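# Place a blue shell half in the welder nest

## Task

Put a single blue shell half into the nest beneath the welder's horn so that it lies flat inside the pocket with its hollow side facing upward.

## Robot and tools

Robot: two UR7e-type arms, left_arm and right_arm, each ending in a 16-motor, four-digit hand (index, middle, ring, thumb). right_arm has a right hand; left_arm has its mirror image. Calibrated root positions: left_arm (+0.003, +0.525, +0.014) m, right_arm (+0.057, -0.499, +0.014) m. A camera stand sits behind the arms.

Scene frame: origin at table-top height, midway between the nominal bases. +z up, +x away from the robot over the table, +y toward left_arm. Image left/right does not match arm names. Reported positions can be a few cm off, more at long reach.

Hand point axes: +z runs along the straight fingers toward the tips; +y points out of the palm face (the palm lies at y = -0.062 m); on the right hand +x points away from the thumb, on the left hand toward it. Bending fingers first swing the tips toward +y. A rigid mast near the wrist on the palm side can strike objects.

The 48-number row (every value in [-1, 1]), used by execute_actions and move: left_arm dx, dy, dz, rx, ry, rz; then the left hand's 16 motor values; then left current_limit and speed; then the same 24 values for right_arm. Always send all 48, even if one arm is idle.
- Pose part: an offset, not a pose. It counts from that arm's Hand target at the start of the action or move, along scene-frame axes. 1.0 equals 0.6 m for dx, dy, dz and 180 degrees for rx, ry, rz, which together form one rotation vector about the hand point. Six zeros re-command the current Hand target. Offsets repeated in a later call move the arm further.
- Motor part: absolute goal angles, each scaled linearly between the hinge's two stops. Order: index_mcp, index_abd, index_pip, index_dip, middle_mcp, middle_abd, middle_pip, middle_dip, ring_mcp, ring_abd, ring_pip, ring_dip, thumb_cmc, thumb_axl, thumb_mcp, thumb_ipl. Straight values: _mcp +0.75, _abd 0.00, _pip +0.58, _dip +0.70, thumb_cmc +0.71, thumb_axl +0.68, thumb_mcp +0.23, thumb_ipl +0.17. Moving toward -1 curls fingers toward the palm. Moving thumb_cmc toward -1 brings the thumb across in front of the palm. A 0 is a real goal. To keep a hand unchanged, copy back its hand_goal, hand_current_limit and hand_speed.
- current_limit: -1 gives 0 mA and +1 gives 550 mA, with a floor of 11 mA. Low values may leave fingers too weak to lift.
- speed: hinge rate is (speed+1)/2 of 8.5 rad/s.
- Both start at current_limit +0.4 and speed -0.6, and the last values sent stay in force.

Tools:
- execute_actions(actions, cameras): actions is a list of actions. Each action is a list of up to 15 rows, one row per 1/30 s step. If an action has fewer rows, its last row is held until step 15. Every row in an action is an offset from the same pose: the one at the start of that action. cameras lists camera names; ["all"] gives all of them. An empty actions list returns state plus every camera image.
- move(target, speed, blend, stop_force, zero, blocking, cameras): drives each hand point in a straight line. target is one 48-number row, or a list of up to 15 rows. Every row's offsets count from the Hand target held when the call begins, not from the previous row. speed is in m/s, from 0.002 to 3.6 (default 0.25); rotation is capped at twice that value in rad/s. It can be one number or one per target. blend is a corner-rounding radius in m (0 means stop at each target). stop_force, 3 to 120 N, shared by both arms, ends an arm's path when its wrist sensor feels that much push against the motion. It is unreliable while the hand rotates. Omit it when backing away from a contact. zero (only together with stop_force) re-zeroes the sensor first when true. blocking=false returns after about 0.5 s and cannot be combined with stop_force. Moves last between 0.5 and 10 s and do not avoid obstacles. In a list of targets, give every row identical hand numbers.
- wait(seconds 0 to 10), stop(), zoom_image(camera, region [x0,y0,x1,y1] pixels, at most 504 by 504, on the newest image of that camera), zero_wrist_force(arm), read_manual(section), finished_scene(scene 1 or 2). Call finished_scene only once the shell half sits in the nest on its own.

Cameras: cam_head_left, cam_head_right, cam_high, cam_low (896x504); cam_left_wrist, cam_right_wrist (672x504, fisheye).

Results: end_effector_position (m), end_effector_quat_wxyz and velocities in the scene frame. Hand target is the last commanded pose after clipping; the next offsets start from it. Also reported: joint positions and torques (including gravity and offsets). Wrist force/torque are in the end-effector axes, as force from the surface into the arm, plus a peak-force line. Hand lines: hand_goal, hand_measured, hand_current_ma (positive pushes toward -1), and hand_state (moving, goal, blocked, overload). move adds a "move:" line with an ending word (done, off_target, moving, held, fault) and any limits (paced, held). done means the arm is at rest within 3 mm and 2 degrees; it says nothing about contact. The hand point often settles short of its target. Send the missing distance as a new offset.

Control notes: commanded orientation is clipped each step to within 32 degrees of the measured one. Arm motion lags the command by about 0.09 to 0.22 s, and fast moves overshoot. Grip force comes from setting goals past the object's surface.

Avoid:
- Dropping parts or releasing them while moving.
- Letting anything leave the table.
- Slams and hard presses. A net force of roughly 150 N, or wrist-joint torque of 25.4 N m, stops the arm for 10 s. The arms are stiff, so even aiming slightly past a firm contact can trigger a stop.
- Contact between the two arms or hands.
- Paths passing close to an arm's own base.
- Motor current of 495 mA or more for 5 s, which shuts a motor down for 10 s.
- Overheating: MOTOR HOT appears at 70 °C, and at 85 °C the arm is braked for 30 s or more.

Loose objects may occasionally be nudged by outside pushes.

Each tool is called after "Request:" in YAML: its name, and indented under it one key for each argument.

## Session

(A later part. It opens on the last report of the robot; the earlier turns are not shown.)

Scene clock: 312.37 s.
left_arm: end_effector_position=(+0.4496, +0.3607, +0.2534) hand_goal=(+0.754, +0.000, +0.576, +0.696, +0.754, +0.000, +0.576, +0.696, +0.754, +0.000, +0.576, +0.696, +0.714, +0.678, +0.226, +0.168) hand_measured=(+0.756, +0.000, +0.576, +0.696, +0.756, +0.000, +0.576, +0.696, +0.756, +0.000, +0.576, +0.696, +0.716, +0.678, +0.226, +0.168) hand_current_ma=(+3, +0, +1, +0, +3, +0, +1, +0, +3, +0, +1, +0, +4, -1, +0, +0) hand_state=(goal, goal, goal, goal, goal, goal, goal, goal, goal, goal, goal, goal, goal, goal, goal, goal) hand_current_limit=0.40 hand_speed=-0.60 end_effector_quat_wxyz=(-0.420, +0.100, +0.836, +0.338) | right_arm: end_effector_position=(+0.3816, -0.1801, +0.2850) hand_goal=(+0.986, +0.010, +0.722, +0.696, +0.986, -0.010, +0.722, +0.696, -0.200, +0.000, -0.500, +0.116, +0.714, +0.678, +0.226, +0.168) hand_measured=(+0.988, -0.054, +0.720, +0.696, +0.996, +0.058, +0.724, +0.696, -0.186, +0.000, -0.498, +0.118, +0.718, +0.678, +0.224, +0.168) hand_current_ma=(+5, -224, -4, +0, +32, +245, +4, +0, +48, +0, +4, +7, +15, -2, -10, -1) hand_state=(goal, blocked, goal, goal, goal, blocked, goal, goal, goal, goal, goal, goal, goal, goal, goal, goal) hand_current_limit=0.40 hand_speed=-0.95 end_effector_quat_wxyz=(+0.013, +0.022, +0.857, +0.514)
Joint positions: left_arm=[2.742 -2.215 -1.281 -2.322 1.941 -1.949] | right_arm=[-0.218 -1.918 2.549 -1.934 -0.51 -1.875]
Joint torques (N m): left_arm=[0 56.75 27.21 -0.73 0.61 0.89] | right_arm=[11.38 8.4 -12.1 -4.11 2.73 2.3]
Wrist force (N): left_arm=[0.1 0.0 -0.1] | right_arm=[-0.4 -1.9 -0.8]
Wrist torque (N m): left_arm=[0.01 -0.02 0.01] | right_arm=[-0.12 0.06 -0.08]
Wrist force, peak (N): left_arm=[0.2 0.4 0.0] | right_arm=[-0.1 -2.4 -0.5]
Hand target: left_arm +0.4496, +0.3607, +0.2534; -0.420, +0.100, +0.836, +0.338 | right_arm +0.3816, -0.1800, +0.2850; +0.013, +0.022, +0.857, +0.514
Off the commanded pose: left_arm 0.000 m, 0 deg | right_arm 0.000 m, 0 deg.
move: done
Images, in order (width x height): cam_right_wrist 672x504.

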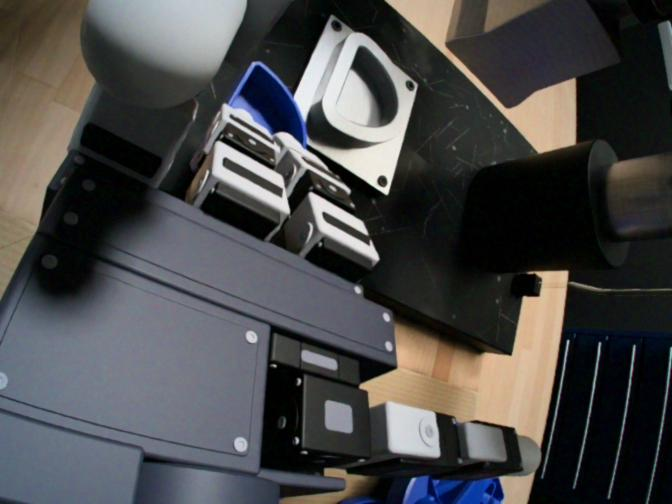

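Request:
move:
  target:
    - [0,0,0,0,0,0,0.754,0,0.576,0.696,0.754,0,0.576,0.696,0.754,0,0.576,0.696,0.714,0.678,0.226,0.168,0.4,-0.6, 0.1715,0,-0.0083,0,0,0.0261,0.986,0.01,0.7226,0.696,0.986,-0.01,0.7226,0.696,-0.2,0,-0.5,0.116,0.714,0.678,0.226,0.168,0.4,-0.947]
    - [0,0,0,0,0,0,0.754,0,0.576,0.696,0.754,0,0.576,0.696,0.754,0,0.576,0.696,0.714,0.678,0.226,0.168,0.4,-0.6, 0.1715,0.2032,-0.015,0,0,0.0261,0.986,0.01,0.7226,0.696,0.986,-0.01,0.7226,0.696,-0.2,0,-0.5,0.116,0.714,0.678,0.226,0.168,0.4,-0.947]
  speed: 0.1
  blend: 0.01
  cameras: ["cam_right_wrist","cam_head_left","cam_head_right"]

Request:
zoom_image:
  camera: "cam_head_left"
  region: [340, 297, 410, 357]

Request:
zoom_image:
  camera: "cam_head_right"
  region: [345, 297, 415, 357]

Request:
zoom_image:
  camera: "cam_right_wrist"
  region: [180, 40, 340, 200]

Scene clock: 406.43 s.
left_arm: end_effector_position=(+0.4496, +0.3607, +0.2534) hand_goal=(+0.754, +0.000, +0.576, +0.696, +0.754, +0.000, +0.576, +0.696, +0.754, +0.000, +0.576, +0.696, +0.714, +0.678, +0.226, +0.168) hand_measured=(+0.756, +0.000, +0.576, +0.696, +0.756, +0.000, +0.576, +0.696, +0.756, +0.000, +0.576, +0.696, +0.716, +0.678, +0.226, +0.168) hand_current_ma=(+3, +0, +1, +0, +3, +0, +1, +0, +3, +0, +1, +0, +4, -1, +0, +0) hand_state=(goal, goal, goal, goal, goal, goal, goal, goal, goal, goal, goal, goal, goal, goal, goal, goal) hand_current_limit=0.40 hand_speed=-0.60 end_effector_quat_wxyz=(-0.420, +0.100, +0.836, +0.338) | right_arm: end_effector_position=(+0.4845, -0.0582, +0.2760) hand_goal=(+0.986, +0.010, +0.722, +0.696, +0.986, -0.010, +0.722, +0.696, -0.200, +0.000, -0.500, +0.116, +0.714, +0.678, +0.226, +0.168) hand_measured=(+0.988, -0.054, +0.720, +0.696, +0.996, +0.058, +0.724, +0.696, -0.186, +0.000, -0.498, +0.118, +0.720, +0.678, +0.224, +0.168) hand_current_ma=(+6, -224, -4, +0, +33, +245, +4, +0, +47, +0, +4, +7, +15, -2, -10, -1) hand_state=(goal, blocked, goal, goal, goal, blocked, goal, goal, goal, goal, goal, goal, goal, goal, goal, goal) hand_current_limit=0.40 hand_speed=-0.95 end_effector_quat_wxyz=(-0.008, -0.013, +0.857, +0.514)
Joint positions: left_arm=[2.742 -2.215 -1.281 -2.322 1.941 -1.949] | right_arm=[0.131 -1.353 2.239 -2.68 -0.504 -1.318]
Joint torques (N m): left_arm=[-0.13 56.63 28.53 -0.78 0.56 1.07] | right_arm=[11.55 -12.71 -22.09 -4.84 0.42 2.36]
Wrist force (N): left_arm=[0.0 0.2 0.2] | right_arm=[0.0 -1.4 -0.1]
Wrist torque (N m): left_arm=[0.00 0.01 -0.01] | right_arm=[-0.12 -0.02 -0.03]
Wrist force, peak (N): left_arm=[0.0 0.3 0.2] | right_arm=[-0.7 -1.8 -1.2]
Hand target: left_arm +0.4496, +0.3607, +0.2534; -0.420, +0.100, +0.836, +0.338 | right_arm +0.4845, -0.0581, +0.2760; -0.008, -0.013, +0.857, +0.514
Off the commanded pose: left_arm 0.000 m, 0 deg | right_arm 0.000 m, 0 deg.
move: done
Images, in order (width x height): cam_head_left 896x504, cam_head_right 896x504, cam_right_wrist 672x504.

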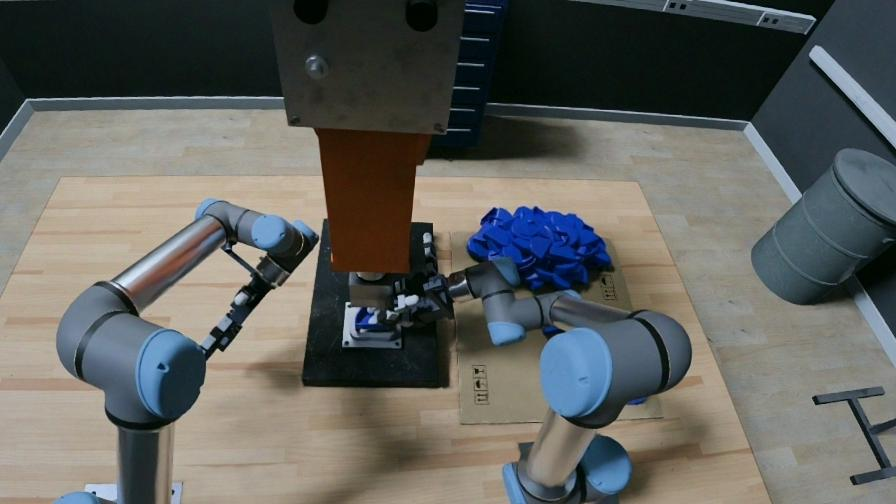

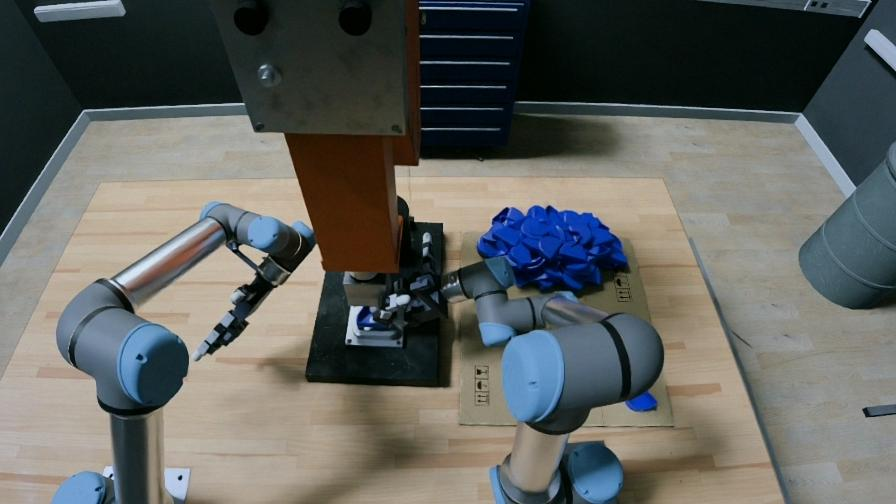

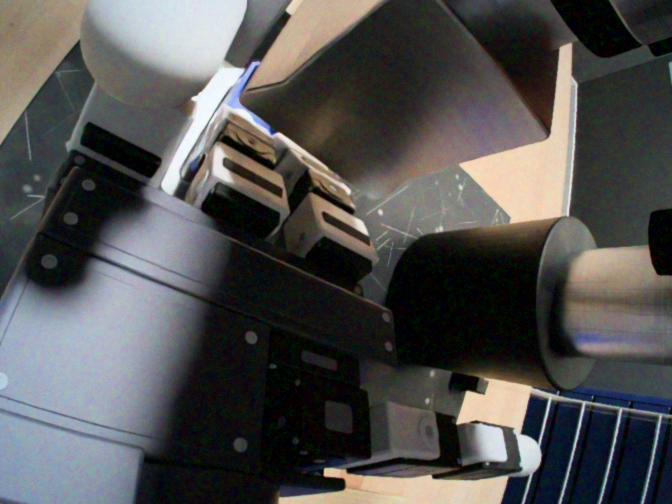

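Scaled by 7.200 from the camera's 896x504 image, which has a finer 1280x720 frame.

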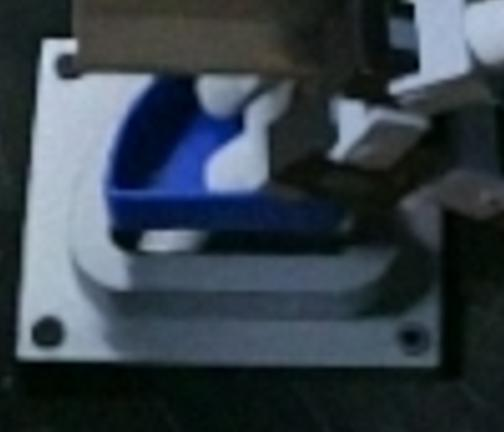

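Scaled by 7.200 from the camera's 896x504 image, which has a finer 1280x720 frame.

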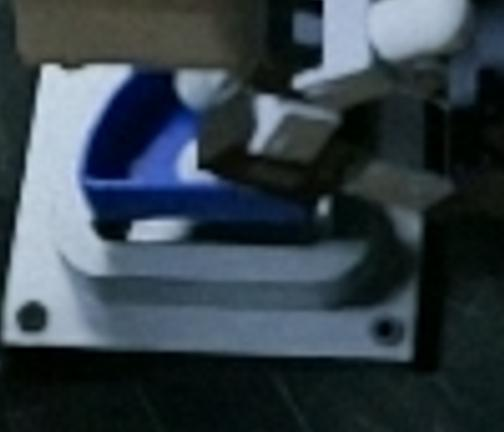

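Scaled by 3.150 from the camera's 672x504 image, which has a finer 960x720 frame.

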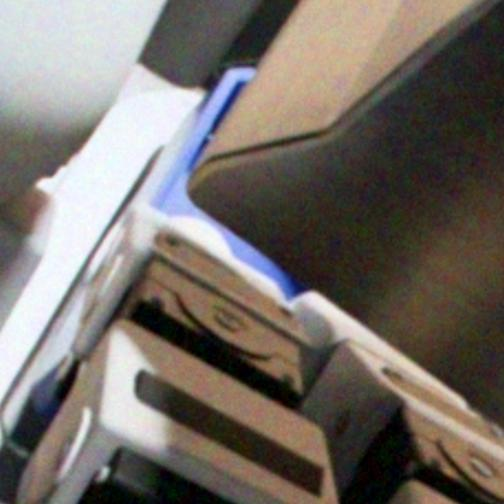

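Request:
move:
  target: [0,0,0,0,0,0,0.754,0,0.576,0.696,0.754,0,0.576,0.696,0.754,0,0.576,0.696,0.714,0.678,0.226,0.168,0.4,-0.6, 0,-0.002,-0.08,0,0,0,0.986,0.01,0.7226,0.696,0.986,-0.01,0.7226,0.696,-0.2,0,-0.5,0.116,0.714,0.678,0.226,0.168,0.4,-0.947]
  speed: 0.015
  stop_force: 3
  cameras: ["cam_right_wrist","cam_head_left","cam_head_right"]

Request:
zoom_image:
  camera: "cam_head_left"
  region: [340, 297, 410, 357]

Request:
zoom_image:
  camera: "cam_head_right"
  region: [345, 297, 415, 357]

Request:
zoom_image:
  camera: "cam_right_wrist"
  region: [180, 40, 340, 200]

Scene clock: 419.03 s.
left_arm: end_effector_position=(+0.4496, +0.3607, +0.2534) hand_goal=(+0.754, +0.000, +0.576, +0.696, +0.754, +0.000, +0.576, +0.696, +0.754, +0.000, +0.576, +0.696, +0.714, +0.678, +0.226, +0.168) hand_measured=(+0.756, +0.000, +0.576, +0.696, +0.756, +0.000, +0.576, +0.696, +0.756, +0.000, +0.576, +0.696, +0.716, +0.678, +0.226, +0.168) hand_current_ma=(+3, +0, +1, +0, +3, +0, +1, +0, +3, +0, +1, +0, +4, -1, +0, +0) hand_state=(goal, goal, goal, goal, goal, goal, goal, goal, goal, goal, goal, goal, goal, goal, goal, goal) hand_current_limit=0.40 hand_speed=-0.60 end_effector_quat_wxyz=(-0.420, +0.100, +0.836, +0.338) | right_arm: end_effector_position=(+0.4845, -0.0586, +0.2589) hand_goal=(+0.986, +0.010, +0.722, +0.696, +0.986, -0.010, +0.722, +0.696, -0.200, +0.000, -0.500, +0.116, +0.714, +0.678, +0.226, +0.168) hand_measured=(+0.988, -0.054, +0.720, +0.696, +0.996, +0.054, +0.724, +0.696, -0.186, +0.000, -0.498, +0.118, +0.720, +0.678, +0.224, +0.168) hand_current_ma=(+3, -224, -3, +0, +33, +225, +7, +0, +47, +0, +4, +7, +16, -2, -10, -1) hand_state=(goal, blocked, goal, goal, goal, blocked, goal, goal, goal, goal, goal, goal, goal, goal, goal, goal) hand_current_limit=0.40 hand_speed=-0.95 end_effector_quat_wxyz=(-0.008, -0.013, +0.857, +0.514)
Joint positions: left_arm=[2.742 -2.215 -1.281 -2.322 1.941 -1.949] | right_arm=[0.13 -1.313 2.253 -2.732 -0.503 -1.32]
Joint torques (N m): left_arm=[0.13 57.46 29.45 -0.8 0.77 1.11] | right_arm=[1.73 -40.76 -23.66 -1.22 1.32 1.45]
Wrist force (N): left_arm=[-0.1 0.1 -0.1] | right_arm=[-0.2 -1.7 -0.3]
Wrist torque (N m): left_arm=[0.01 0.01 -0.01] | right_arm=[-0.17 0.02 0.03]
Wrist force, peak (N): left_arm=[-0.2 0.3 0.0] | right_arm=[0.7 0.5 -3.1]
Hand target: left_arm +0.4496, +0.3607, +0.2534; -0.420, +0.100, +0.836, +0.338 | right_arm +0.4845, -0.0586, +0.2589; -0.008, -0.013, +0.857, +0.514 (not the last commanded pose)
Off the commanded pose: left_arm 0.000 m, 0 deg | right_arm 0.031 m, 0 deg.
move: contact (right_arm)
Images, in order (width x height): cam_head_left 896x504, cam_head_right 896x504, cam_right_wrist 672x504.

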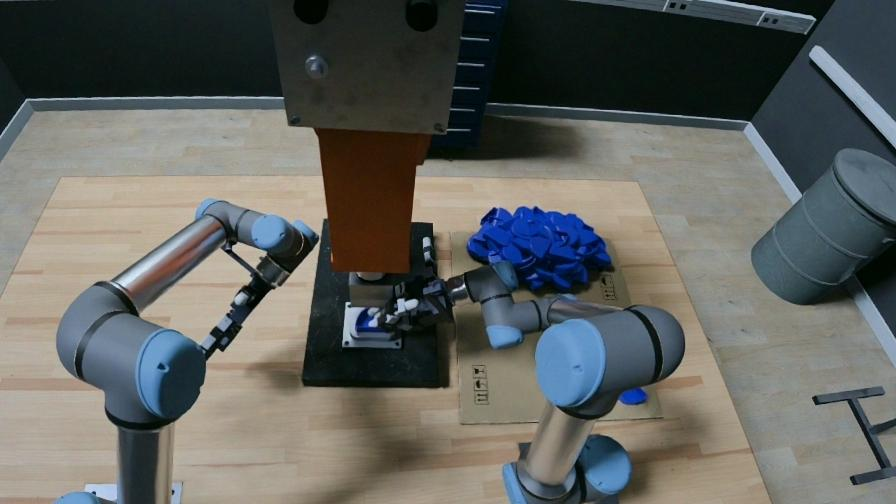

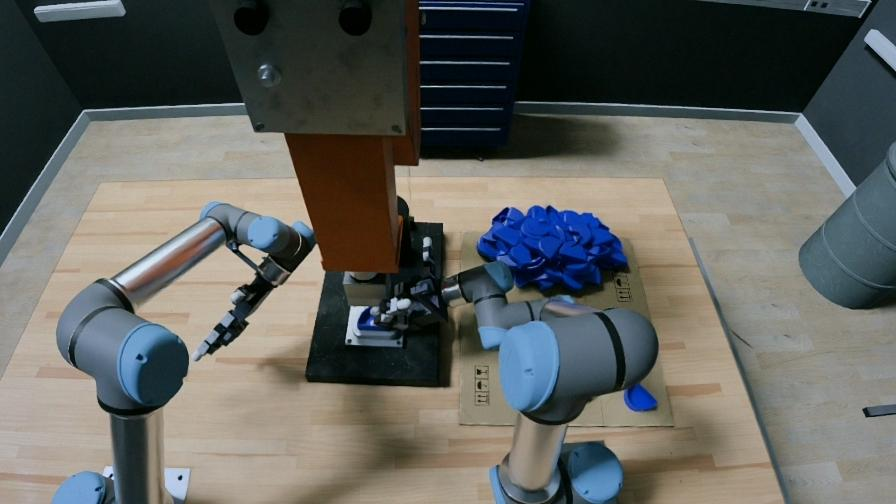

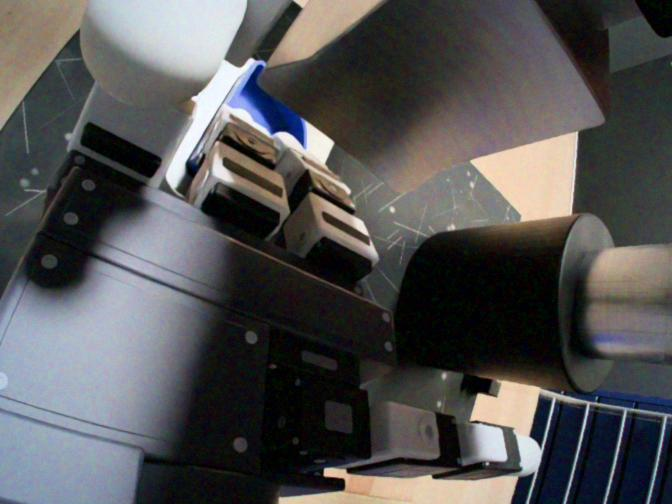

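Scaled by 7.200 from the camera's 896x504 image, which has a finer 1280x720 frame.

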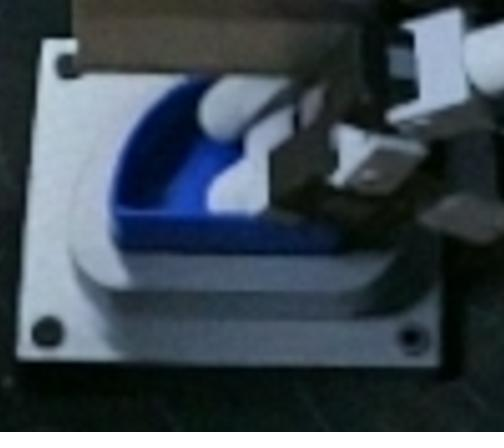

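Scaled by 7.200 from the camera's 896x504 image, which has a finer 1280x720 frame.

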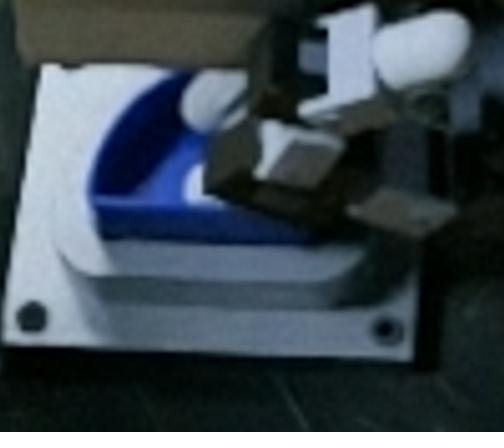

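Scaled by 3.150 from the camera's 672x504 image, which has a finer 960x720 frame.

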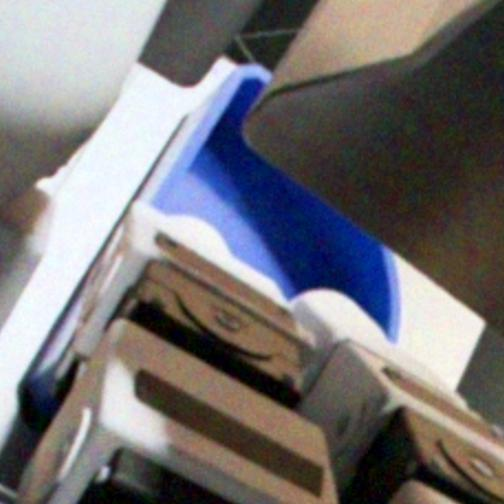

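Request:
move:
  target: [0,0,0,0,0,0,0.754,0,0.576,0.696,0.754,0,0.576,0.696,0.754,0,0.576,0.696,0.714,0.678,0.226,0.168,0.4,-0.6, 0,0,0.004,0,0,0,0.986,0.01,0.7226,0.696,0.986,-0.01,0.7226,0.696,-0.2,0,-0.5,0.116,0.714,0.678,0.226,0.168,0.4,-0.947]
  speed: 0.02

Request:
move:
  target: [0,0,0,0,0,0,0.754,0,0.576,0.696,0.754,0,0.576,0.696,0.754,0,0.576,0.696,0.714,0.678,0.226,0.168,0.4,-0.6, -0.0005,-0.0045,0,0,0,0,0.986,0.01,0.7226,0.696,0.986,-0.01,0.7226,0.696,-0.2,0,-0.5,0.116,0.714,0.678,0.226,0.168,0.4,-0.947]
  speed: 0.02

Request:
move:
  target: [0,0,0,0,0,0,0.754,0,0.576,0.696,0.754,0,0.576,0.696,0.754,0,0.576,0.696,0.714,0.678,0.226,0.168,0.4,-0.6, 0,0,-0.05,0,0,0,0.986,0.01,0.7226,0.696,0.986,-0.01,0.7226,0.696,-0.2,0,-0.5,0.116,0.714,0.678,0.226,0.168,0.4,-0.947]
  speed: 0.012
  stop_force: 3.5
  cameras: ["cam_right_wrist","cam_head_left","cam_head_right"]

Request:
zoom_image:
  camera: "cam_head_left"
  region: [340, 297, 410, 357]

Request:
zoom_image:
  camera: "cam_head_right"
  region: [345, 297, 415, 357]

Scene clock: 439.47 s.
left_arm: end_effector_position=(+0.4496, +0.3607, +0.2534) hand_goal=(+0.754, +0.000, +0.576, +0.696, +0.754, +0.000, +0.576, +0.696, +0.754, +0.000, +0.576, +0.696, +0.714, +0.678, +0.226, +0.168) hand_measured=(+0.756, +0.000, +0.576, +0.696, +0.756, +0.000, +0.576, +0.696, +0.756, +0.000, +0.576, +0.696, +0.716, +0.678, +0.226, +0.168) hand_current_ma=(+3, +0, +1, +0, +3, +0, +1, +0, +3, +0, +1, +0, +4, -1, +0, +0) hand_state=(goal, goal, goal, goal, goal, goal, goal, goal, goal, goal, goal, goal, goal, goal, goal, goal) hand_current_limit=0.40 hand_speed=-0.60 end_effector_quat_wxyz=(-0.420, +0.100, +0.836, +0.338) | right_arm: end_effector_position=(+0.4845, -0.0586, +0.2612) hand_goal=(+0.986, +0.010, +0.722, +0.696, +0.986, -0.010, +0.722, +0.696, -0.200, +0.000, -0.500, +0.116, +0.714, +0.678, +0.226, +0.168) hand_measured=(+0.988, -0.054, +0.720, +0.696, +0.996, +0.054, +0.724, +0.696, -0.186, +0.000, -0.498, +0.118, +0.720, +0.678, +0.224, +0.168) hand_current_ma=(+6, -224, -3, +0, +33, +225, +7, +0, +47, +0, +4, +7, +16, -2, -10, -1) hand_state=(goal, blocked, goal, goal, goal, blocked, goal, goal, goal, goal, goal, goal, goal, goal, goal, goal) hand_current_limit=0.40 hand_speed=-0.95 end_effector_quat_wxyz=(-0.008, -0.013, +0.857, +0.514)
Joint positions: left_arm=[2.742 -2.215 -1.281 -2.322 1.941 -1.949] | right_arm=[0.13 -1.318 2.252 -2.725 -0.503 -1.32]
Joint torques (N m): left_arm=[0.3 57.9 29.83 -0.92 0.68 1.24] | right_arm=[8.2 -41.13 -23.73 -1.14 0.59 1.46]
Wrist force (N): left_arm=[0.0 0.0 0.0] | right_arm=[0.0 -1.6 -0.3]
Wrist torque (N m): left_arm=[0.00 -0.01 0.00] | right_arm=[-0.14 0.02 0.05]
Wrist force, peak (N): left_arm=[-0.3 0.1 -0.2] | right_arm=[-0.2 -1.8 -0.5]
Hand target: left_arm +0.4496, +0.3607, +0.2534; -0.420, +0.100, +0.836, +0.338 | right_arm +0.4845, -0.0586, +0.2613; -0.008, -0.013, +0.857, +0.514
Off the commanded pose: left_arm 0.000 m, 0 deg | right_arm 0.000 m, 0 deg.
move: done

Scene clock: 440.27 s.
left_arm: end_effector_position=(+0.4496, +0.3607, +0.2534) hand_goal=(+0.754, +0.000, +0.576, +0.696, +0.754, +0.000, +0.576, +0.696, +0.754, +0.000, +0.576, +0.696, +0.714, +0.678, +0.226, +0.168) hand_measured=(+0.756, +0.000, +0.576, +0.696, +0.756, +0.000, +0.576, +0.696, +0.756, +0.000, +0.576, +0.696, +0.716, +0.678, +0.226, +0.168) hand_current_ma=(+3, +0, +1, +0, +3, +0, +1, +0, +3, +0, +1, +0, +4, -1, +0, +0) hand_state=(goal, goal, goal, goal, goal, goal, goal, goal, goal, goal, goal, goal, goal, goal, goal, goal) hand_current_limit=0.40 hand_speed=-0.60 end_effector_quat_wxyz=(-0.420, +0.100, +0.836, +0.338) | right_arm: end_effector_position=(+0.4842, -0.0612, +0.2613) hand_goal=(+0.986, +0.010, +0.722, +0.696, +0.986, -0.010, +0.722, +0.696, -0.200, +0.000, -0.500, +0.116, +0.714, +0.678, +0.226, +0.168) hand_measured=(+0.988, -0.054, +0.720, +0.696, +0.996, +0.054, +0.724, +0.696, -0.186, +0.000, -0.498, +0.118, +0.720, +0.678, +0.224, +0.168) hand_current_ma=(+6, -224, -3, +0, +33, +225, +7, +0, +47, +0, +4, +7, +16, -2, -10, -1) hand_state=(goal, blocked, goal, goal, goal, blocked, goal, goal, goal, goal, goal, goal, goal, goal, goal, goal) hand_current_limit=0.40 hand_speed=-0.95 end_effector_quat_wxyz=(-0.008, -0.013, +0.857, +0.514)
Joint positions: left_arm=[2.742 -2.215 -1.281 -2.322 1.941 -1.949] | right_arm=[0.125 -1.324 2.255 -2.712 -0.502 -1.332]
Joint torques (N m): left_arm=[-0.04 57.78 29.63 -0.87 0.67 1.09] | right_arm=[-11.76 -41.64 -8 -1.38 2.69 -2.59]
Wrist force (N): left_arm=[0.0 0.1 0.1] | right_arm=[-0.1 -1.8 -0.6]
Wrist torque (N m): left_arm=[0.00 0.00 -0.01] | right_arm=[-0.14 0.04 0.03]
Wrist force, peak (N): left_arm=[0.0 0.3 0.0] | right_arm=[-0.1 -1.8 -0.6]
Hand target: left_arm +0.4496, +0.3607, +0.2534; -0.420, +0.100, +0.836, +0.338 | right_arm +0.4842, -0.0613, +0.2613; -0.008, -0.013, +0.857, +0.514
Off the commanded pose: left_arm 0.000 m, 0 deg | right_arm 0.000 m, 0 deg.
move: done

Scene clock: 441.83 s.
left_arm: end_effector_position=(+0.4496, +0.3607, +0.2534) hand_goal=(+0.754, +0.000, +0.576, +0.696, +0.754, +0.000, +0.576, +0.696, +0.754, +0.000, +0.576, +0.696, +0.714, +0.678, +0.226, +0.168) hand_measured=(+0.756, +0.000, +0.576, +0.696, +0.756, +0.000, +0.576, +0.696, +0.756, +0.000, +0.576, +0.696, +0.716, +0.678, +0.226, +0.168) hand_current_ma=(+3, +0, +1, +0, +3, +0, +1, +0, +3, +0, +1, +0, +4, -1, +0, +0) hand_state=(goal, goal, goal, goal, goal, goal, goal, goal, goal, goal, goal, goal, goal, goal, goal, goal) hand_current_limit=0.40 hand_speed=-0.60 end_effector_quat_wxyz=(-0.420, +0.100, +0.836, +0.338) | right_arm: end_effector_position=(+0.4842, -0.0613, +0.2571) hand_goal=(+0.986, +0.010, +0.722, +0.696, +0.986, -0.010, +0.722, +0.696, -0.200, +0.000, -0.500, +0.116, +0.714, +0.678, +0.226, +0.168) hand_measured=(+0.978, -0.050, +0.716, +0.696, +0.984, +0.054, +0.726, +0.698, -0.186, +0.000, -0.498, +0.118, +0.720, +0.678, +0.224, +0.168) hand_current_ma=(-27, -213, -15, -2, -4, +227, +9, +7, +47, +0, +4, +7, +17, -2, -10, -1) hand_state=(goal, blocked, goal, goal, goal, blocked, goal, goal, goal, goal, goal, goal, goal, goal, goal, goal) hand_current_limit=0.40 hand_speed=-0.95 end_effector_quat_wxyz=(-0.008, -0.013, +0.857, +0.514)
Joint positions: left_arm=[2.742 -2.215 -1.281 -2.322 1.941 -1.949] | right_arm=[0.124 -1.314 2.258 -2.725 -0.502 -1.332]
Joint torques (N m): left_arm=[0.63 57.89 29.92 -0.82 0.66 1.18] | right_arm=[-0.53 -40.59 -22.31 -0.73 1.02 -0.81]
Wrist force (N): left_arm=[0.0 0.1 0.0] | right_arm=[-1.3 0.1 -0.7]
Wrist torque (N m): left_arm=[0.01 0.00 -0.01] | right_arm=[-0.18 -0.07 -0.09]
Wrist force, peak (N): left_arm=[-0.1 0.2 0.2] | right_arm=[-2.6 2.7 -3.4]
Hand target: left_arm +0.4496, +0.3607, +0.2534; -0.420, +0.100, +0.836, +0.338 | right_arm +0.4842, -0.0613, +0.2571; -0.008, -0.013, +0.857, +0.514 (not the last commanded pose)
Off the commanded pose: left_arm 0.000 m, 0 deg | right_arm 0.026 m, 0 deg.
move: contact (right_arm)
Images, in order (width x height): cam_head_left 896x504, cam_head_right 896x504, cam_right_wrist 672x504.

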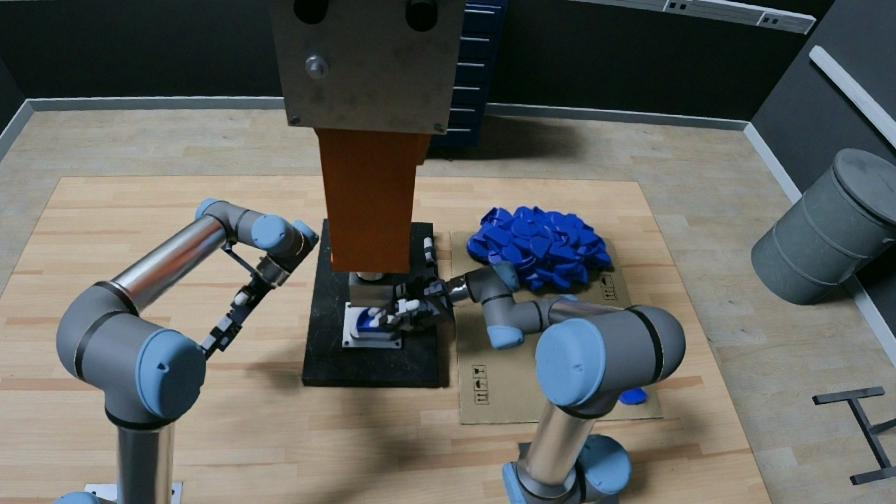

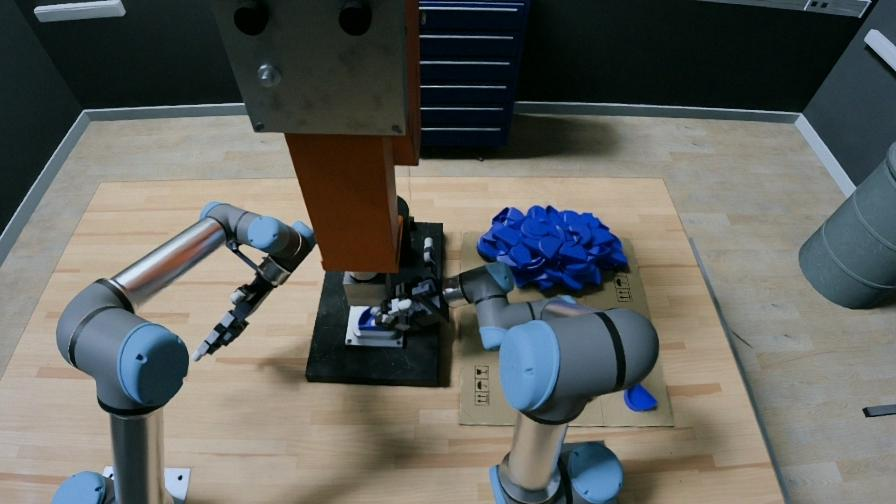

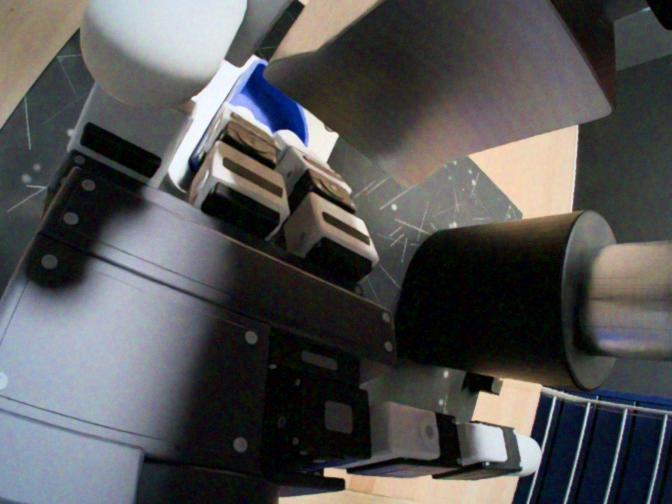

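Scaled by 7.200 from the camera's 896x504 image, which has a finer 1280x720 frame.

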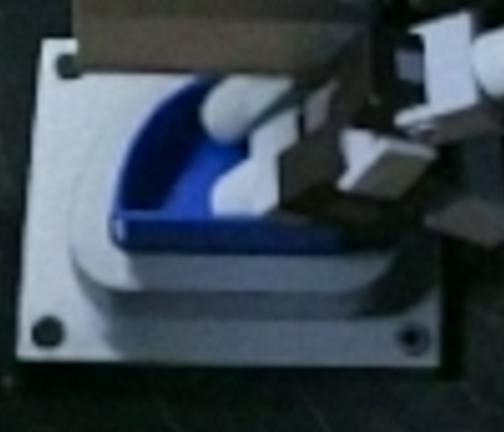

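Scaled by 7.200 from the camera's 896x504 image, which has a finer 1280x720 frame.

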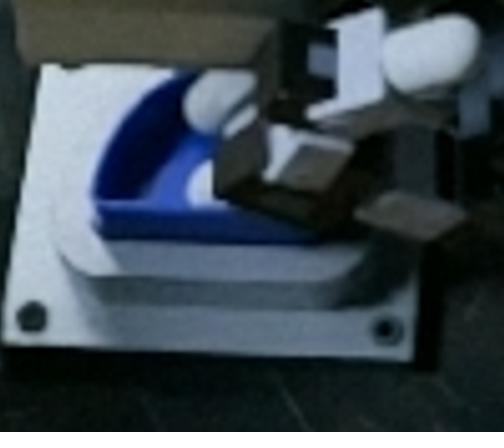

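Request:
move:
  target: [0,0,0,0,0,0,0.754,0,0.576,0.696,0.754,0,0.576,0.696,0.754,0,0.576,0.696,0.714,0.678,0.226,0.168,0.4,-0.6, 0.0023,-0.0005,0.0005,0,0,0,0.986,0.01,0.7226,0.696,0.986,-0.01,0.7226,0.696,-0.2,0,-0.5,0.116,0.714,0.678,0.226,0.168,0.4,-0.947]
  speed: 0.01

Request:
move:
  target: [0,0,0,0,0,0,0.754,0,0.576,0.696,0.754,0,0.576,0.696,0.754,0,0.576,0.696,0.714,0.678,0.226,0.168,0.4,-0.6, 0,0,-0.05,0,0,0,0.986,0.01,0.7226,0.696,0.986,-0.01,0.7226,0.696,-0.2,0,-0.5,0.116,0.714,0.678,0.226,0.168,0.4,-0.947]
  speed: 0.012
  stop_force: 3.5
  cameras: ["cam_right_wrist","cam_head_left","cam_head_right"]

Request:
zoom_image:
  camera: "cam_head_left"
  region: [340, 297, 410, 357]

Request:
zoom_image:
  camera: "cam_right_wrist"
  region: [180, 40, 340, 200]

Scene clock: 451.90 s.
left_arm: end_effector_position=(+0.4496, +0.3607, +0.2534) hand_goal=(+0.754, +0.000, +0.576, +0.696, +0.754, +0.000, +0.576, +0.696, +0.754, +0.000, +0.576, +0.696, +0.714, +0.678, +0.226, +0.168) hand_measured=(+0.756, +0.000, +0.576, +0.696, +0.756, +0.000, +0.576, +0.696, +0.756, +0.000, +0.576, +0.696, +0.716, +0.678, +0.226, +0.168) hand_current_ma=(+3, +0, +1, +0, +3, +0, +1, +0, +3, +0, +1, +0, +4, -1, +0, +0) hand_state=(goal, goal, goal, goal, goal, goal, goal, goal, goal, goal, goal, goal, goal, goal, goal, goal) hand_current_limit=0.40 hand_speed=-0.60 end_effector_quat_wxyz=(-0.420, +0.100, +0.836, +0.338) | right_arm: end_effector_position=(+0.4855, -0.0616, +0.2573) hand_goal=(+0.986, +0.010, +0.722, +0.696, +0.986, -0.010, +0.722, +0.696, -0.200, +0.000, -0.500, +0.116, +0.714, +0.678, +0.226, +0.168) hand_measured=(+0.988, -0.050, +0.720, +0.696, +0.990, +0.054, +0.726, +0.698, -0.186, +0.000, -0.498, +0.118, +0.720, +0.678, +0.224, +0.168) hand_current_ma=(+6, -213, -7, -2, +15, +227, +9, +7, +47, +0, +4, +7, +17, -2, -10, -1) hand_state=(goal, blocked, goal, goal, goal, blocked, goal, goal, goal, goal, goal, goal, goal, goal, goal, goal) hand_current_limit=0.40 hand_speed=-0.95 end_effector_quat_wxyz=(-0.008, -0.013, +0.857, +0.514)
Joint positions: left_arm=[2.742 -2.215 -1.281 -2.322 1.941 -1.949] | right_arm=[0.123 -1.313 2.255 -2.721 -0.502 -1.334]
Joint torques (N m): left_arm=[0.62 58.03 30.85 -0.97 0.59 1.32] | right_arm=[-10.41 -14.11 -23.06 -1.23 2.68 -2.52]
Wrist force (N): left_arm=[0.0 0.1 0.1] | right_arm=[-0.2 -1.5 0.1]
Wrist torque (N m): left_arm=[0.01 0.00 0.00] | right_arm=[-0.18 0.04 0.04]
Wrist force, peak (N): left_arm=[0.1 0.3 -0.1] | right_arm=[-1.3 0.3 -0.9]
Hand target: left_arm +0.4496, +0.3607, +0.2534; -0.420, +0.100, +0.836, +0.338 | right_arm +0.4856, -0.0616, +0.2574; -0.008, -0.013, +0.857, +0.514
Off the commanded pose: left_arm 0.000 m, 0 deg | right_arm 0.000 m, 0 deg.
move: done

Scene clock: 454.07 s.
left_arm: end_effector_position=(+0.4496, +0.3607, +0.2534) hand_goal=(+0.754, +0.000, +0.576, +0.696, +0.754, +0.000, +0.576, +0.696, +0.754, +0.000, +0.576, +0.696, +0.714, +0.678, +0.226, +0.168) hand_measured=(+0.756, +0.000, +0.576, +0.696, +0.756, +0.000, +0.576, +0.696, +0.756, +0.000, +0.576, +0.696, +0.716, +0.678, +0.226, +0.168) hand_current_ma=(+3, +0, +1, +0, +3, +0, +1, +0, +3, +0, +1, +0, +4, -1, +0, +0) hand_state=(goal, goal, goal, goal, goal, goal, goal, goal, goal, goal, goal, goal, goal, goal, goal, goal) hand_current_limit=0.40 hand_speed=-0.60 end_effector_quat_wxyz=(-0.420, +0.100, +0.836, +0.338) | right_arm: end_effector_position=(+0.4856, -0.0616, +0.2461) hand_goal=(+0.986, +0.010, +0.722, +0.696, +0.986, -0.010, +0.722, +0.696, -0.200, +0.000, -0.500, +0.116, +0.714, +0.678, +0.226, +0.168) hand_measured=(+0.982, -0.050, +0.718, +0.696, +0.988, +0.054, +0.722, +0.698, -0.186, +0.000, -0.498, +0.118, +0.720, +0.678, +0.224, +0.168) hand_current_ma=(-14, -213, -9, -2, +4, +225, +0, +3, +47, +0, +4, +7, +17, -2, -10, -1) hand_state=(goal, blocked, goal, goal, goal, blocked, goal, goal, goal, goal, goal, goal, goal, goal, goal, goal) hand_current_limit=0.40 hand_speed=-0.95 end_effector_quat_wxyz=(-0.008, -0.013, +0.857, +0.514)
Joint positions: left_arm=[2.742 -2.215 -1.281 -2.322 1.941 -1.949] | right_arm=[0.123 -1.285 2.263 -2.756 -0.502 -1.335]
Joint torques (N m): left_arm=[0.19 58.92 30.71 -0.9 0.69 1.36] | right_arm=[-5.69 -41.89 -23.2 -1.57 1.13 -1.89]
Wrist force (N): left_arm=[0.2 -0.1 -0.2] | right_arm=[1.4 -1.9 1.9]
Wrist torque (N m): left_arm=[0.00 -0.03 0.02] | right_arm=[-0.39 0.10 0.23]
Wrist force, peak (N): left_arm=[-0.1 -0.2 -0.2] | right_arm=[2.0 1.4 -3.4]
Hand target: left_arm +0.4496, +0.3607, +0.2534; -0.420, +0.100, +0.836, +0.338 | right_arm +0.4856, -0.0616, +0.2461; -0.008, -0.013, +0.857, +0.514 (not the last commanded pose)
Off the commanded pose: left_arm 0.000 m, 0 deg | right_arm 0.019 m, 0 deg.
move: contact (right_arm)
Images, in order (width x height): cam_head_left 896x504, cam_head_right 896x504, cam_right_wrist 672x504.

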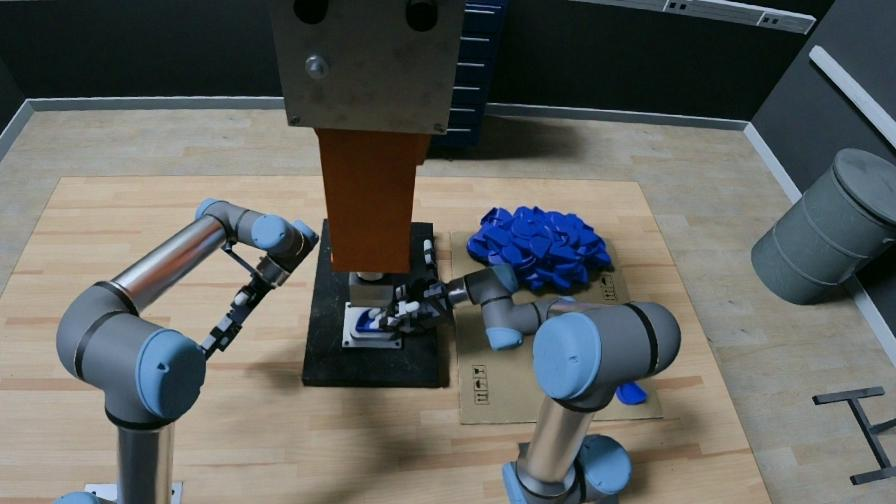

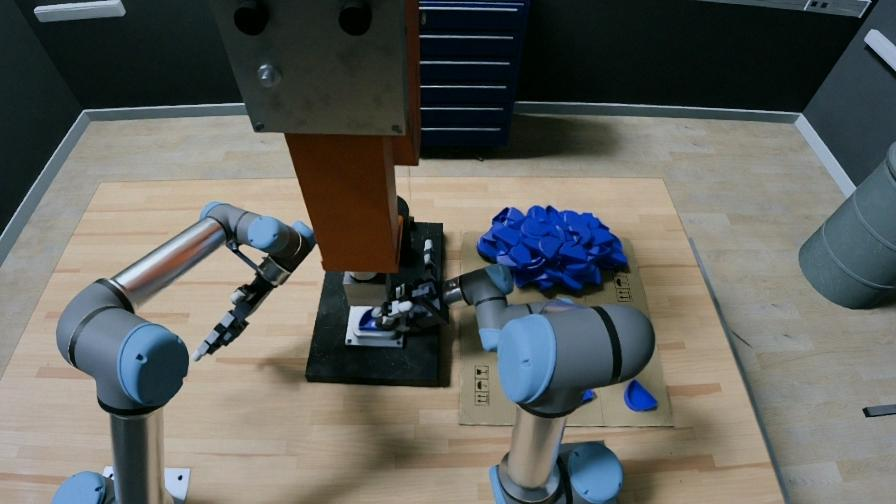

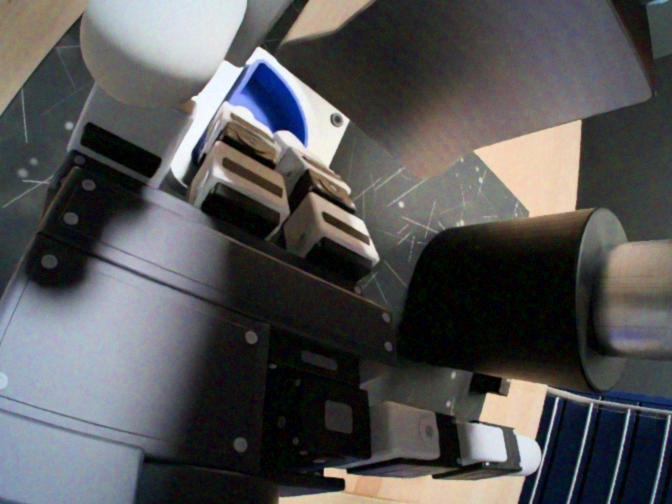

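Scaled by 7.200 from the camera's 896x504 image, which has a finer 1280x720 frame.

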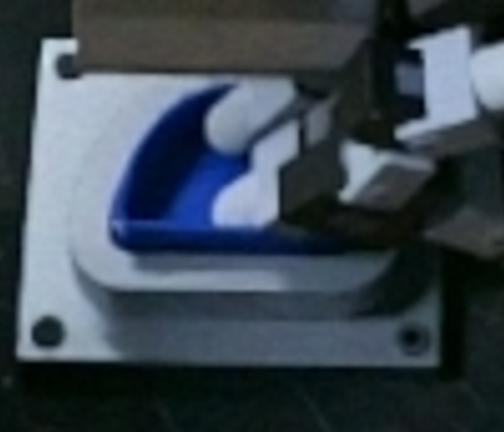

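Scaled by 3.150 from the camera's 672x504 image, which has a finer 960x720 frame.

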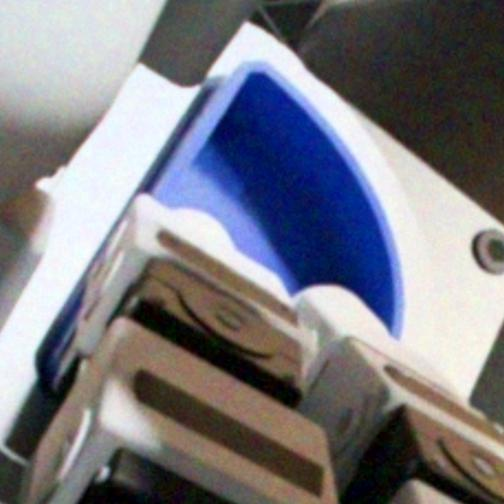

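Request:
move:
  target:
    - [0,0,0,0,0,0,0.754,0,0.576,0.696,0.754,0,0.576,0.696,0.754,0,0.576,0.696,0.714,0.678,0.226,0.168,0.4,-0.6, -0.0005,0.001,0,0,0,0,0.986,0.01,0.7226,0.696,0.986,-0.01,0.7226,0.696,-0.2,0,-0.5,0.116,0.714,0.678,0.226,0.168,0.4,-0.95]
    - [0,0,0,0,0,0,0.754,0,0.576,0.696,0.754,0,0.576,0.696,0.754,0,0.576,0.696,0.714,0.678,0.226,0.168,0.4,-0.6, -0.0005,0.001,0,0,0,0,0.986,-0.09,0.7226,0.696,0.986,0.09,0.7226,0.696,-0.2,0,-0.5,0.116,0.714,0.678,0.226,0.168,0.4,-0.9]
  speed: 0.02
  cameras: ["cam_right_wrist","cam_head_left","cam_head_right"]

Request:
zoom_image:
  camera: "cam_head_left"
  region: [340, 297, 410, 357]

Request:
zoom_image:
  camera: "cam_right_wrist"
  region: [180, 40, 340, 200]

Scene clock: 467.37 s.
left_arm: end_effector_position=(+0.4496, +0.3607, +0.2534) hand_goal=(+0.754, +0.000, +0.576, +0.696, +0.754, +0.000, +0.576, +0.696, +0.754, +0.000, +0.576, +0.696, +0.714, +0.678, +0.226, +0.168) hand_measured=(+0.756, +0.000, +0.576, +0.696, +0.756, +0.000, +0.576, +0.696, +0.756, +0.000, +0.576, +0.696, +0.716, +0.678, +0.226, +0.168) hand_current_ma=(+3, +0, +1, +0, +3, +0, +1, +0, +3, +0, +1, +0, +4, -1, +0, +0) hand_state=(goal, goal, goal, goal, goal, goal, goal, goal, goal, goal, goal, goal, goal, goal, goal, goal) hand_current_limit=0.40 hand_speed=-0.60 end_effector_quat_wxyz=(-0.420, +0.100, +0.836, +0.338) | right_arm: end_effector_position=(+0.4853, -0.0610, +0.2461) hand_goal=(+0.986, -0.090, +0.722, +0.696, +0.986, +0.090, +0.722, +0.696, -0.200, +0.000, -0.500, +0.116, +0.714, +0.678, +0.226, +0.168) hand_measured=(+0.990, -0.086, +0.720, +0.696, +0.992, +0.086, +0.722, +0.698, -0.186, +0.000, -0.498, +0.118, +0.720, +0.678, +0.224, +0.168) hand_current_ma=(+10, +8, -4, -2, +16, -9, +0, +3, +47, +0, +4, +7, +17, -2, -10, -1) hand_state=(goal, goal, goal, goal, goal, goal, goal, goal, goal, goal, goal, goal, goal, goal, goal, goal) hand_current_limit=0.40 hand_speed=-0.90 end_effector_quat_wxyz=(-0.008, -0.013, +0.857, +0.514)
Joint positions: left_arm=[2.742 -2.215 -1.281 -2.322 1.941 -1.949] | right_arm=[0.125 -1.284 2.263 -2.76 -0.502 -1.332]
Joint torques (N m): left_arm=[-0.03 58.89 30.63 -0.88 0.65 1.39] | right_arm=[11.55 -13.77 -9.4 -4.66 0.43 2.45]
Wrist force (N): left_arm=[0.0 -0.1 -0.1] | right_arm=[0.1 -1.3 -0.3]
Wrist torque (N m): left_arm=[-0.01 0.00 0.00] | right_arm=[-0.13 -0.02 -0.02]
Wrist force, peak (N): left_arm=[0.0 0.3 -0.1] | right_arm=[1.3 -2.2 1.9]
Hand target: left_arm +0.4496, +0.3607, +0.2534; -0.420, +0.100, +0.836, +0.338 | right_arm +0.4853, -0.0610, +0.2461; -0.008, -0.013, +0.857, +0.514
Off the commanded pose: left_arm 0.000 m, 0 deg | right_arm 0.000 m, 0 deg.
move: done
Images, in order (width x height): cam_head_left 896x504, cam_head_right 896x504, cam_right_wrist 672x504.

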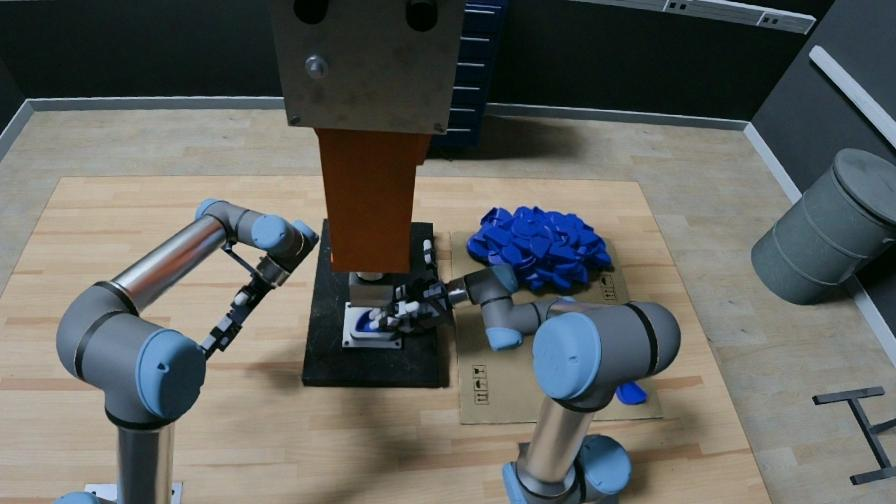

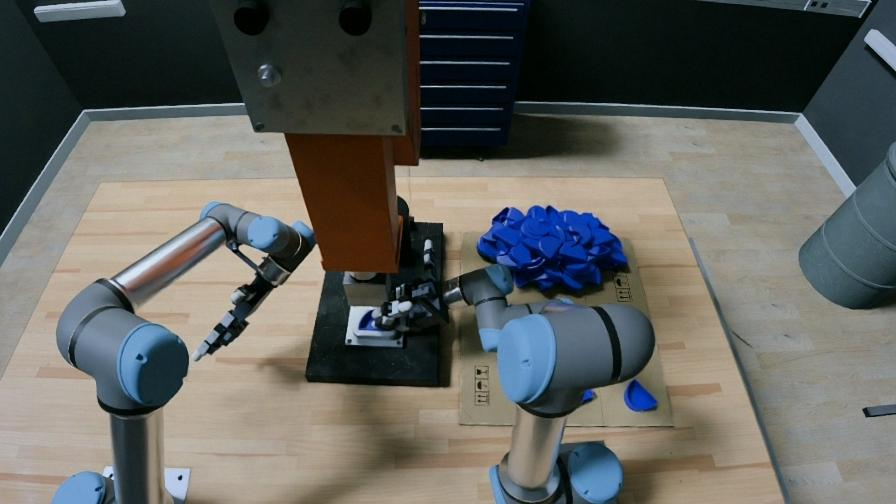

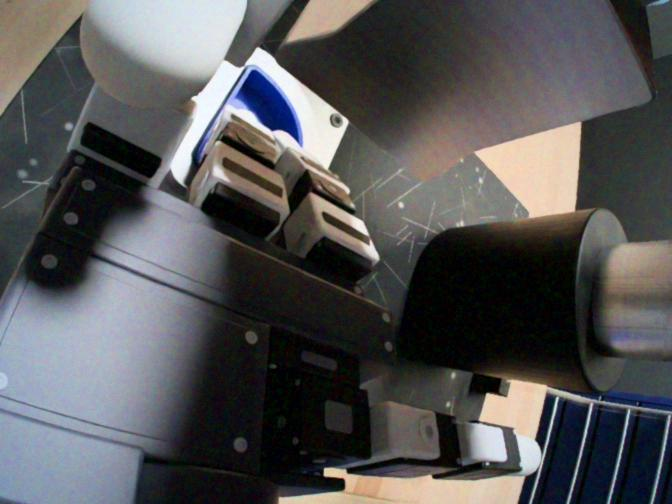

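Scaled by 7.200 from the camera's 896x504 image, which has a finer 1280x720 frame.

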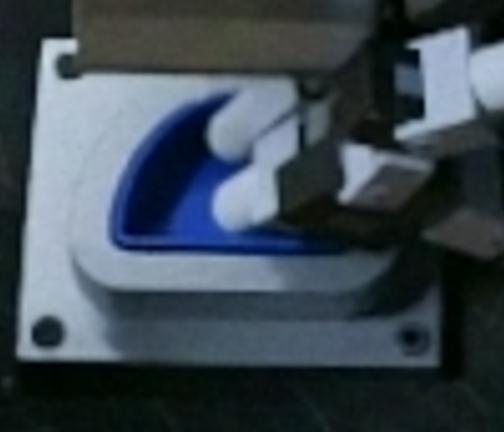

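Scaled by 3.150 from the camera's 672x504 image, which has a finer 960x720 frame.

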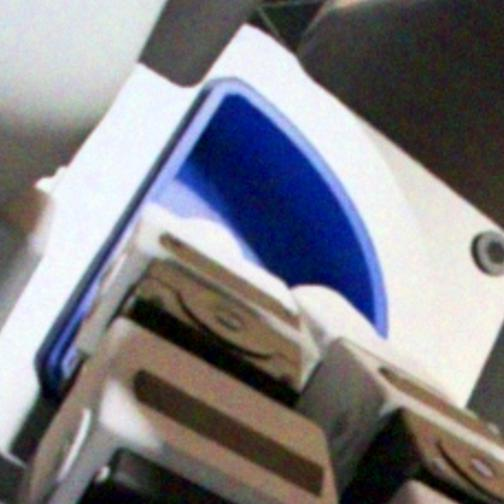

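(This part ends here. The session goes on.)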